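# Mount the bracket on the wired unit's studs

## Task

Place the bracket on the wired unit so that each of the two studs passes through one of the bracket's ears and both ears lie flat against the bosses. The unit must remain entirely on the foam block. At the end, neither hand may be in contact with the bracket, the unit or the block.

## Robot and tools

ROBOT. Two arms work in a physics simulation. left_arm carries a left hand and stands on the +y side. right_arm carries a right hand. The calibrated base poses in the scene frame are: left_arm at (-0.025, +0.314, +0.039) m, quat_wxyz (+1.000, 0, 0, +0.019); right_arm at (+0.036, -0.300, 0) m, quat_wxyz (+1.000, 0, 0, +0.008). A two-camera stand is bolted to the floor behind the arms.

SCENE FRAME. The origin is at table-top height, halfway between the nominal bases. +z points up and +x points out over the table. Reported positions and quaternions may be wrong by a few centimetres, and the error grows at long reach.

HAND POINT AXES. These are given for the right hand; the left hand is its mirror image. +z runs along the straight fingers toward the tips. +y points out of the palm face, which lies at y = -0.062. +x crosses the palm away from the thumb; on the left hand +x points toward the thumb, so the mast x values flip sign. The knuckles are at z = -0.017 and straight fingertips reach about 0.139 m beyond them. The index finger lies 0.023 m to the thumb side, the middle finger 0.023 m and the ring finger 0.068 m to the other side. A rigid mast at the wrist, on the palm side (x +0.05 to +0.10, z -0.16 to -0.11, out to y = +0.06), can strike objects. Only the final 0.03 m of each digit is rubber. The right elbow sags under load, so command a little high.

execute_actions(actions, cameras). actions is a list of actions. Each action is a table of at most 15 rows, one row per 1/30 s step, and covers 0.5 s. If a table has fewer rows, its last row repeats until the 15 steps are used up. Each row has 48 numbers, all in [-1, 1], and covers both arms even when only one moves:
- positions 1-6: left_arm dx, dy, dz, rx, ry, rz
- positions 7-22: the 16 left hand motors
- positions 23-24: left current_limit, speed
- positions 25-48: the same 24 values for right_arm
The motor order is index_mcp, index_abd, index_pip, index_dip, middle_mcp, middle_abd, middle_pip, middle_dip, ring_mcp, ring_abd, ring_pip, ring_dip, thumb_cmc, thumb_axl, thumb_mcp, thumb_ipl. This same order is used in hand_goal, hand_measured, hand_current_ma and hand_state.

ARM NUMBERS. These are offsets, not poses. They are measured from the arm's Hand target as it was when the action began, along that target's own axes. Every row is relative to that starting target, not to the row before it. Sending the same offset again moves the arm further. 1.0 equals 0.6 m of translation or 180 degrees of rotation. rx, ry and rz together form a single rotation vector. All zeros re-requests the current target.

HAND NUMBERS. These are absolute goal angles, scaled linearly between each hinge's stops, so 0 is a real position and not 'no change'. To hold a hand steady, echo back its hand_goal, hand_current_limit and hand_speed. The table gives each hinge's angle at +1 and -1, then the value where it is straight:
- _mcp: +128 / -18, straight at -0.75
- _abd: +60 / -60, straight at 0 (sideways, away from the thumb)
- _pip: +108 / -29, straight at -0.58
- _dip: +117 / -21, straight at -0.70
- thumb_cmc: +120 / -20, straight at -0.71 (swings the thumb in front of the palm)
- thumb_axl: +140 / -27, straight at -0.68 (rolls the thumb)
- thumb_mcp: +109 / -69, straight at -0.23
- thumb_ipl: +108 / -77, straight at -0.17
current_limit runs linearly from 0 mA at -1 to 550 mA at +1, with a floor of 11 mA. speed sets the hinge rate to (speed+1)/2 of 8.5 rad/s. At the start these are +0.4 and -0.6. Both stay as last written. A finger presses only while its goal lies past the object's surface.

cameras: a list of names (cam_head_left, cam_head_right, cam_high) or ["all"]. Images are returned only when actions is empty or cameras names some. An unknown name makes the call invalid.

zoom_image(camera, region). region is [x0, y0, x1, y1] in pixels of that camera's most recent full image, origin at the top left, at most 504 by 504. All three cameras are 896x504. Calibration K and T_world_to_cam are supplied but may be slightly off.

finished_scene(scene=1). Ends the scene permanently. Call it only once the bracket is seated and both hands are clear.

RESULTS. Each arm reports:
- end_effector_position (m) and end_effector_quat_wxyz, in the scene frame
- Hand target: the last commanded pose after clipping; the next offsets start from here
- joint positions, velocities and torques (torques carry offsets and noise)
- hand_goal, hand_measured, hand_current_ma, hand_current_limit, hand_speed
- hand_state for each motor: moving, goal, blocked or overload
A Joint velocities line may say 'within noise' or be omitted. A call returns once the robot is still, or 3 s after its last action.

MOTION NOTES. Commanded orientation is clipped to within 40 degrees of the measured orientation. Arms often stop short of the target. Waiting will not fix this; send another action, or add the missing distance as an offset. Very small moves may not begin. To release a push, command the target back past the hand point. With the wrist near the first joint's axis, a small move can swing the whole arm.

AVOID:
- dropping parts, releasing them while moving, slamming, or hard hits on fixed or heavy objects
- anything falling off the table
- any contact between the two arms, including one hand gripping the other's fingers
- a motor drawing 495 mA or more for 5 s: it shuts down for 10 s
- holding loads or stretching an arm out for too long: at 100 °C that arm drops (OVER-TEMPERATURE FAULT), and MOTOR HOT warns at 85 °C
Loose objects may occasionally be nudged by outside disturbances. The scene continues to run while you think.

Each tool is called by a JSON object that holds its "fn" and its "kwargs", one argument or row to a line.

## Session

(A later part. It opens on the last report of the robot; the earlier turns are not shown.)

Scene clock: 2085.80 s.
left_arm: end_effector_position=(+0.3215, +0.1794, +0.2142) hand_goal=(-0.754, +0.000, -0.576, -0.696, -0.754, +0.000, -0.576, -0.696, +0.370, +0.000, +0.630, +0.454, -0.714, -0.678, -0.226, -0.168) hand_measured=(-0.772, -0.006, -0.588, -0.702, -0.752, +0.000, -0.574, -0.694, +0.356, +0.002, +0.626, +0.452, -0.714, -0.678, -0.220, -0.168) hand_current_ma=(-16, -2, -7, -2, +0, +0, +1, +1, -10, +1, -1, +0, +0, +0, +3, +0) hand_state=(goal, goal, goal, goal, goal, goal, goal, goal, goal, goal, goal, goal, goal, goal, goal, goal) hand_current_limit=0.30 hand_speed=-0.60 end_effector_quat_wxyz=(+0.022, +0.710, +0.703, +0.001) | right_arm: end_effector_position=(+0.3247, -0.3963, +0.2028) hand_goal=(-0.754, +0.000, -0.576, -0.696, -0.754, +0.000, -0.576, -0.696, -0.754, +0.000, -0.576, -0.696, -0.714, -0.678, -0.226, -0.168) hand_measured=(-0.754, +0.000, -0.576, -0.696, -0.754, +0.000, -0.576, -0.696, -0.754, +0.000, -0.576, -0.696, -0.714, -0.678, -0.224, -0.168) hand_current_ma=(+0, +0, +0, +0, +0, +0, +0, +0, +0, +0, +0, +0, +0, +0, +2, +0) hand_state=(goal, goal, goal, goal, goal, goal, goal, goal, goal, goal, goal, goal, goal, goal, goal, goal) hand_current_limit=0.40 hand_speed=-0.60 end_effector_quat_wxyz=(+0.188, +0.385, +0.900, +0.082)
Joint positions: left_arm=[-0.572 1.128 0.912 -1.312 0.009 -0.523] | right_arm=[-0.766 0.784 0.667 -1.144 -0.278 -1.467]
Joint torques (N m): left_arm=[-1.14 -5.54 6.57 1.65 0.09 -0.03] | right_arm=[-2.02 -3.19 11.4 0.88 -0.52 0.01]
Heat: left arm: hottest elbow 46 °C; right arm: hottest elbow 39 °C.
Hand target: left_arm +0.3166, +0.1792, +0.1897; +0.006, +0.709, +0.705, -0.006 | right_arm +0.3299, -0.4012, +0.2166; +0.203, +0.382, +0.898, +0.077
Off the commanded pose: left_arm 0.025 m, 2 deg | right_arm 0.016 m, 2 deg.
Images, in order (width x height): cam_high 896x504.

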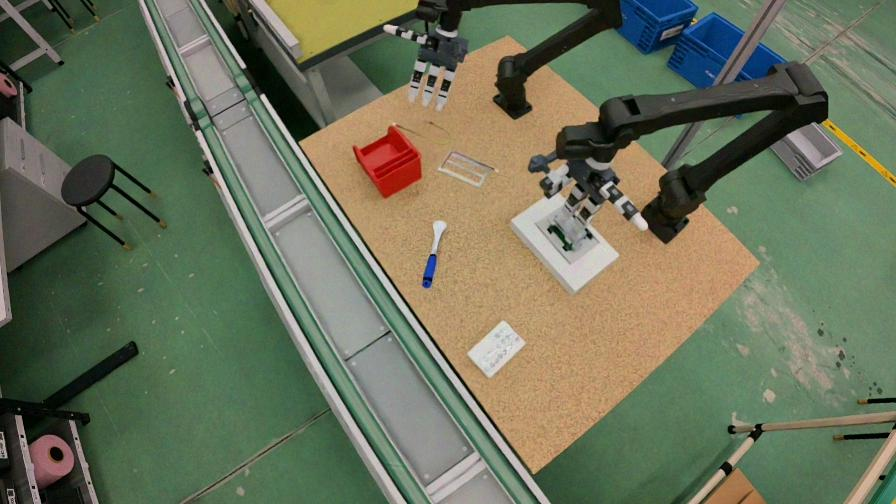

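{"fn": "execute_actions", "kwargs": {
  "actions": [
    [[0,0,-0.045,0,0,0,-0.754,0,-0.576,-0.696,-0.754,0,-0.576,-0.696,0.37,0,0.63,0.454,-0.714,-0.678,-0.226,-0.168,0.3,-0.6,0,0,0,0,0,0,-0.754,0,-0.576,-0.696,-0.754,0,-0.576,-0.696,-0.754,0,-0.576,-0.696,-0.714,-0.678,-0.226,-0.168,0.4,-0.6]],
    [[-0.02,0,0,0,0.028,0,-0.754,0,-0.576,-0.696,-0.754,0,-0.576,-0.696,0.37,0,0.63,0.454,-0.714,-0.678,-0.226,-0.168,0.3,-0.6,0,0,0,0,0,0,-0.754,0,-0.576,-0.696,-0.754,0,-0.576,-0.696,-0.754,0,-0.576,-0.696,-0.714,-0.678,-0.226,-0.168,0.4,-0.6]]
  ],
  "cameras": ["cam_high"]
}}

{"fn": "zoom_image", "kwargs": {
  "camera": "cam_high",
  "region": [540, 200, 600, 260]
}}

Scene clock: 2096.83 s.
left_arm: end_effector_position=(+0.3103, +0.1770, +0.2127) hand_goal=(-0.754, +0.000, -0.576, -0.696, -0.754, +0.000, -0.576, -0.696, +0.370, +0.000, +0.630, +0.454, -0.714, -0.678, -0.226, -0.168) hand_measured=(-0.750, +0.004, -0.574, -0.696, -0.752, -0.042, -0.574, -0.694, +0.356, +0.002, +0.626, +0.452, -0.714, -0.678, -0.220, -0.168) hand_current_ma=(+1, +1, +1, +0, +0, -43, +0, +1, -10, +0, -1, +0, +0, +0, +3, +0) hand_state=(goal, goal, goal, goal, goal, blocked, goal, goal, goal, goal, goal, goal, goal, goal, goal, goal) hand_current_limit=0.30 hand_speed=-0.60 end_effector_quat_wxyz=(-0.027, +0.711, +0.702, +0.029) | right_arm: end_effector_position=(+0.3247, -0.3963, +0.2028) hand_goal=(-0.754, +0.000, -0.576, -0.696, -0.754, +0.000, -0.576, -0.696, -0.754, +0.000, -0.576, -0.696, -0.714, -0.678, -0.226, -0.168) hand_measured=(-0.754, +0.000, -0.576, -0.696, -0.754, +0.000, -0.576, -0.696, -0.754, +0.000, -0.576, -0.696, -0.714, -0.678, -0.224, -0.168) hand_current_ma=(+0, +0, +0, +0, +0, +0, +0, +0, +0, +0, +0, +0, +0, +0, +2, +0) hand_state=(goal, goal, goal, goal, goal, goal, goal, goal, goal, goal, goal, goal, goal, goal, goal, goal) hand_current_limit=0.40 hand_speed=-0.60 end_effector_quat_wxyz=(+0.188, +0.385, +0.900, +0.082)
Joint positions: left_arm=[-0.642 1.164 0.934 -1.382 -0.068 -0.593] | right_arm=[-0.766 0.784 0.667 -1.144 -0.278 -1.467]
Joint torques (N m): left_arm=[-1.49 -6.07 12.72 0.18 0.13 -0.07] | right_arm=[-2.08 -3.19 11.37 0.91 -0.52 0]
Heat: left arm: hottest elbow 45 °C; right arm: hottest elbow 39 °C.
Hand target: left_arm +0.3166, +0.1677, +0.2169; -0.025, +0.708, +0.705, +0.025 | right_arm +0.3299, -0.4012, +0.2166; +0.203, +0.382, +0.898, +0.077
Off the commanded pose: left_arm 0.012 m, 1 deg | right_arm 0.016 m, 2 deg.
Images, in order (width x height): cam_high 896x504.

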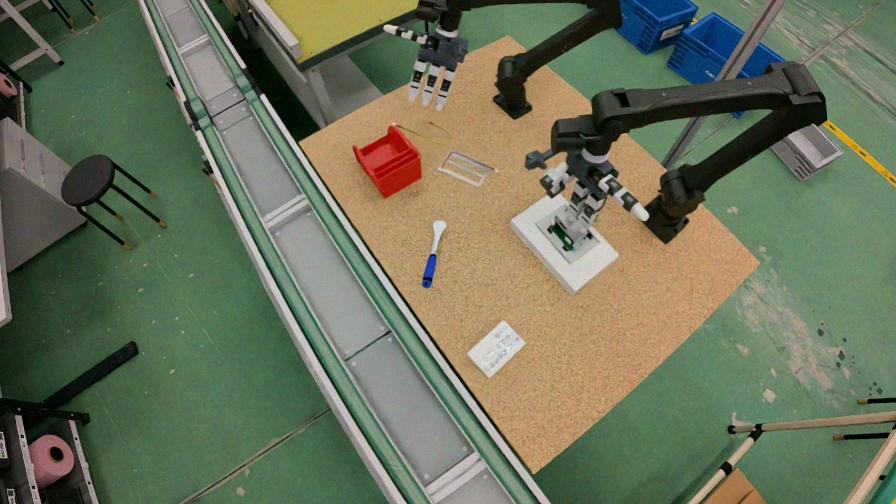

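Scaled by 8.400 from the camera's 896x504 image, which has a finer 1280x720 frame.

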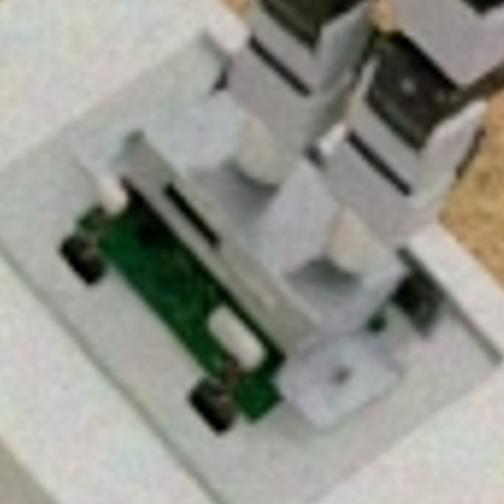

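{"fn": "execute_actions", "kwargs": {
  "actions": [
    [[0,0.01,-0.05,0,0,0,-0.754,0,-0.576,-0.696,-0.754,0,-0.576,-0.696,0.37,0,0.63,0.454,-0.714,-0.678,-0.226,-0.168,0.3,-0.6,0,0,0,0,0,0,-0.754,0,-0.576,-0.696,-0.754,0,-0.576,-0.696,-0.754,0,-0.576,-0.696,-0.714,-0.678,-0.226,-0.168,0.4,-0.6]]
  ],
  "cameras": ["cam_high"]
}}

{"fn": "zoom_image", "kwargs": {
  "camera": "cam_high",
  "region": [540, 200, 600, 260]
}}

Scene clock: 2101.47 s.
left_arm: end_effector_position=(+0.3137, +0.1736, +0.2337) hand_goal=(-0.754, +0.000, -0.576, -0.696, -0.754, +0.000, -0.576, -0.696, +0.370, +0.000, +0.630, +0.454, -0.714, -0.678, -0.226, -0.168) hand_measured=(-0.752, +0.002, -0.574, -0.696, -0.752, -0.002, -0.574, -0.694, +0.356, +0.002, +0.626, +0.452, -0.714, -0.678, -0.220, -0.168) hand_current_ma=(+0, +1, +0, +0, +0, +0, +1, +1, -10, +0, -1, +0, +0, +0, +3, +0) hand_state=(goal, goal, goal, goal, goal, goal, goal, goal, goal, goal, goal, goal, goal, goal, goal, goal) hand_current_limit=0.30 hand_speed=-0.60 end_effector_quat_wxyz=(-0.034, +0.711, +0.702, +0.025) | right_arm: end_effector_position=(+0.3247, -0.3963, +0.2028) hand_goal=(-0.754, +0.000, -0.576, -0.696, -0.754, +0.000, -0.576, -0.696, -0.754, +0.000, -0.576, -0.696, -0.714, -0.678, -0.226, -0.168) hand_measured=(-0.754, +0.000, -0.576, -0.696, -0.754, +0.000, -0.576, -0.696, -0.754, +0.000, -0.576, -0.696, -0.714, -0.678, -0.224, -0.168) hand_current_ma=(+0, +0, +0, +0, +0, +0, +0, +0, +0, +0, +0, +0, +0, +0, +2, +0) hand_state=(goal, goal, goal, goal, goal, goal, goal, goal, goal, goal, goal, goal, goal, goal, goal, goal) hand_current_limit=0.40 hand_speed=-0.60 end_effector_quat_wxyz=(+0.188, +0.385, +0.900, +0.082)
Joint positions: left_arm=[-0.642 1.175 1.002 -1.455 -0.062 -0.594] | right_arm=[-0.766 0.784 0.667 -1.144 -0.278 -1.467]
Joint torques (N m): left_arm=[-0.91 -7.41 13.98 -0.02 -0.07 -0.04] | right_arm=[-2.02 -3.19 11.38 0.88 -0.52 0]
Heat: left arm: hottest elbow 46 °C; right arm: hottest elbow 39 °C.
Hand target: left_arm +0.3225, +0.1656, +0.2467; -0.025, +0.709, +0.705, +0.025 | right_arm +0.3299, -0.4012, +0.2166; +0.203, +0.382, +0.898, +0.077
Off the commanded pose: left_arm 0.018 m, 1 deg | right_arm 0.016 m, 2 deg.
Images, in order (width x height): cam_high 896x504.

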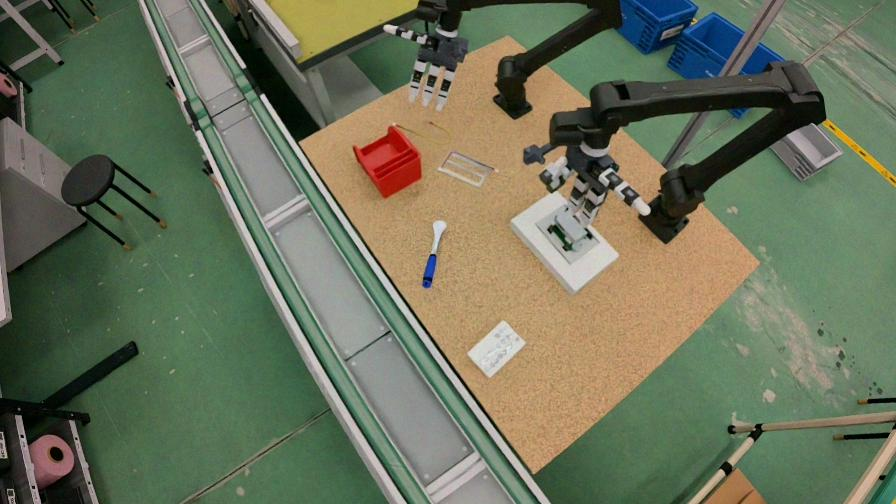

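Scaled by 8.400 from the camera's 896x504 image, which has a finer 1280x720 frame.

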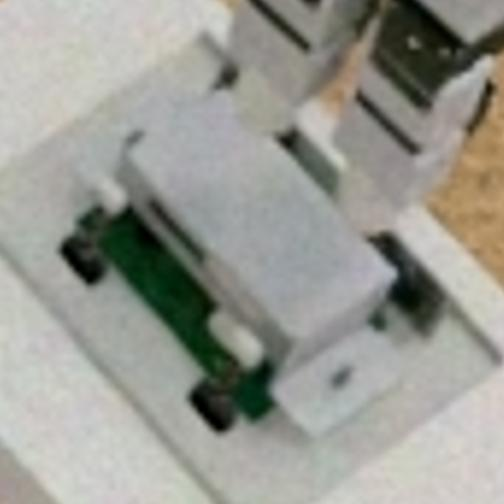

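{"fn": "execute_actions", "kwargs": {
  "actions": [
    [[0,0,-0.08,0,0,0,-0.754,0,-0.576,-0.696,-0.754,0,-0.576,-0.696,0.37,0,0.63,0.454,-0.714,-0.678,-0.226,-0.168,0.3,-0.6,0,0,0,0,0,0,-0.754,0,-0.576,-0.696,-0.754,0,-0.576,-0.696,-0.754,0,-0.576,-0.696,-0.714,-0.678,-0.226,-0.168,0.4,-0.6]],
    [[0,0,-0.1,0,-0.028,0,-0.754,0,-0.576,-0.696,-0.754,0,-0.576,-0.696,0.37,0,0.63,0.454,-0.714,-0.678,-0.226,-0.168,0.3,-0.6,0,0,0,0,0,0,-0.754,0,-0.576,-0.696,-0.754,0,-0.576,-0.696,-0.754,0,-0.576,-0.696,-0.714,-0.678,-0.226,-0.168,0.4,-0.6]]
  ],
  "cameras": ["all"]
}}

{"fn": "zoom_image", "kwargs": {
  "camera": "cam_high",
  "region": [545, 200, 600, 255]
}}

{"fn": "zoom_image", "kwargs": {
  "camera": "cam_head_left",
  "region": [350, 325, 415, 385]
}}

{"fn": "zoom_image", "kwargs": {
  "camera": "cam_head_right",
  "region": [350, 325, 415, 385]
}}

Scene clock: 2107.27 s.
left_arm: end_effector_position=(+0.3158, +0.1594, +0.3445) hand_goal=(-0.754, +0.000, -0.576, -0.696, -0.754, +0.000, -0.576, -0.696, +0.370, +0.000, +0.630, +0.454, -0.714, -0.678, -0.226, -0.168) hand_measured=(-0.752, +0.002, -0.574, -0.696, -0.752, -0.002, -0.574, -0.694, +0.356, +0.002, +0.626, +0.452, -0.714, -0.678, -0.220, -0.168) hand_current_ma=(+0, +0, +0, +0, +0, +0, +0, +1, -10, +0, -1, +0, +0, +0, +4, +0) hand_state=(goal, goal, goal, goal, goal, goal, goal, goal, goal, goal, goal, goal, goal, goal, goal, goal) hand_current_limit=0.30 hand_speed=-0.60 end_effector_quat_wxyz=(+0.004, +0.709, +0.706, -0.004) | right_arm: end_effector_position=(+0.3247, -0.3963, +0.2028) hand_goal=(-0.754, +0.000, -0.576, -0.696, -0.754, +0.000, -0.576, -0.696, -0.754, +0.000, -0.576, -0.696, -0.714, -0.678, -0.226, -0.168) hand_measured=(-0.754, +0.000, -0.576, -0.696, -0.754, +0.000, -0.576, -0.696, -0.754, +0.000, -0.576, -0.696, -0.714, -0.678, -0.224, -0.168) hand_current_ma=(+0, +0, +0, +0, +0, +0, +0, +0, +0, +0, +0, +0, +0, +0, +2, +0) hand_state=(goal, goal, goal, goal, goal, goal, goal, goal, goal, goal, goal, goal, goal, goal, goal, goal) hand_current_limit=0.40 hand_speed=-0.60 end_effector_quat_wxyz=(+0.188, +0.385, +0.900, +0.082)
Joint positions: left_arm=[-0.638 1.154 1.281 -1.692 0.009 -0.595] | right_arm=[-0.766 0.784 0.667 -1.144 -0.278 -1.467]
Joint torques (N m): left_arm=[0.44 -7.24 13.24 0.09 0.02 0.17] | right_arm=[-2.08 -3.19 11.37 0.88 -0.52 0.01]
Heat: left arm: hottest elbow 47 °C; right arm: hottest elbow 39 °C.
Hand target: left_arm +0.3226, +0.1580, +0.3545; +0.006, +0.709, +0.705, -0.006 | right_arm +0.3299, -0.4012, +0.2166; +0.203, +0.382, +0.898, +0.077
Off the commanded pose: left_arm 0.012 m, 0 deg | right_arm 0.016 m, 2 deg.
joint sent to its limit (left arm) — joint 4 (wrist pitch), lower limit. The joint targets still meet the commanded pose.

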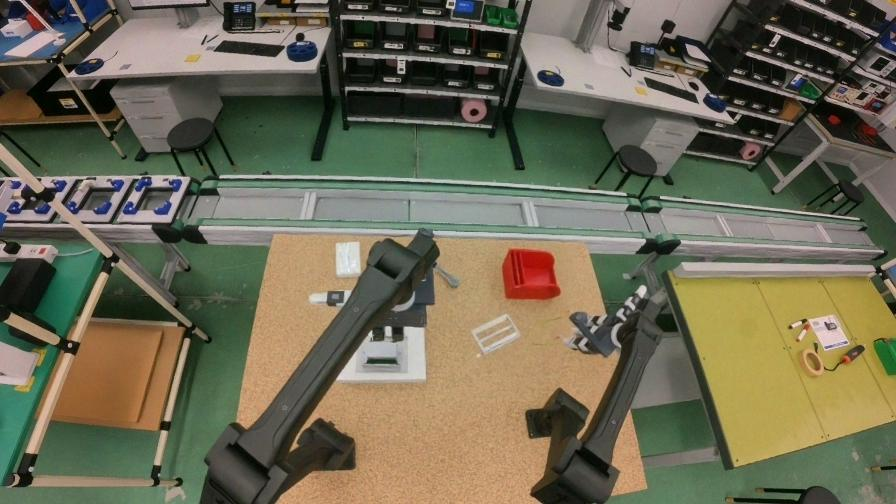

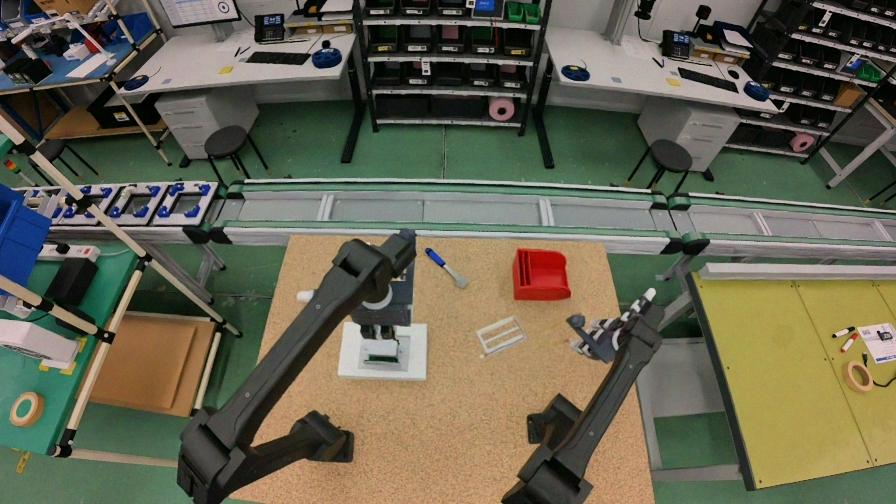

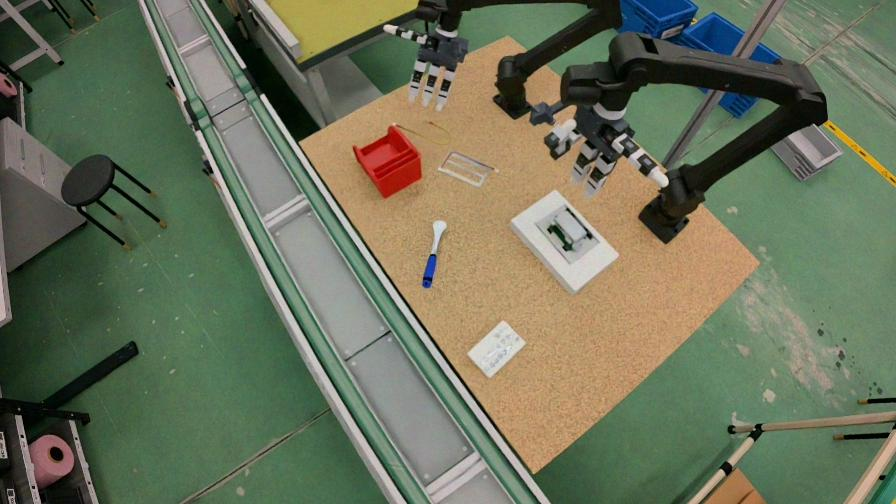

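Scaled by 9.164 from the camera's 896x504 image, which has a finer 1280x720 frame.

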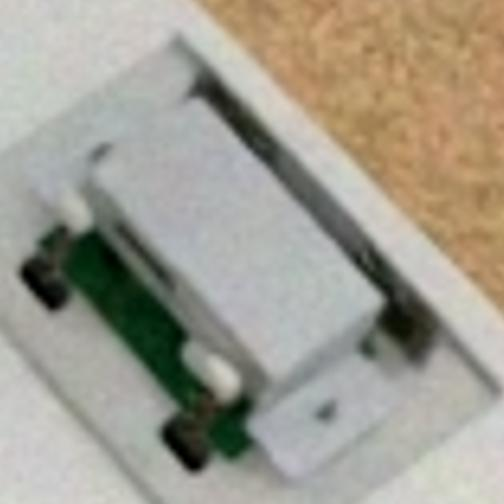

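Scaled by 7.754 from the camera's 896x504 image, which has a finer 1280x720 frame.

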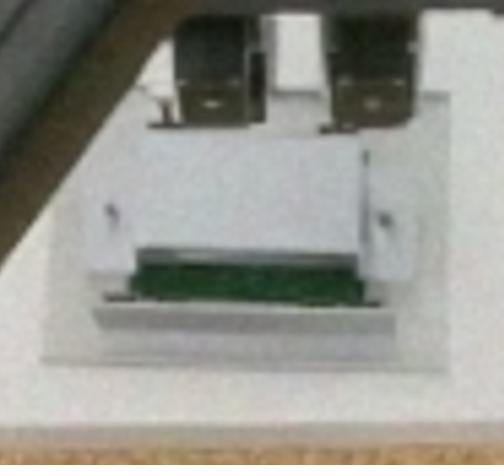

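Scaled by 7.754 from the camera's 896x504 image, which has a finer 1280x720 frame.

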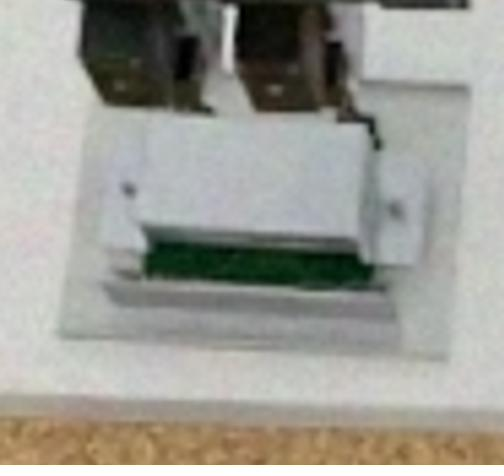

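{"fn": "finished_scene", "kwargs": {
  "scene": 1
}}

The scene is finished: the task was done.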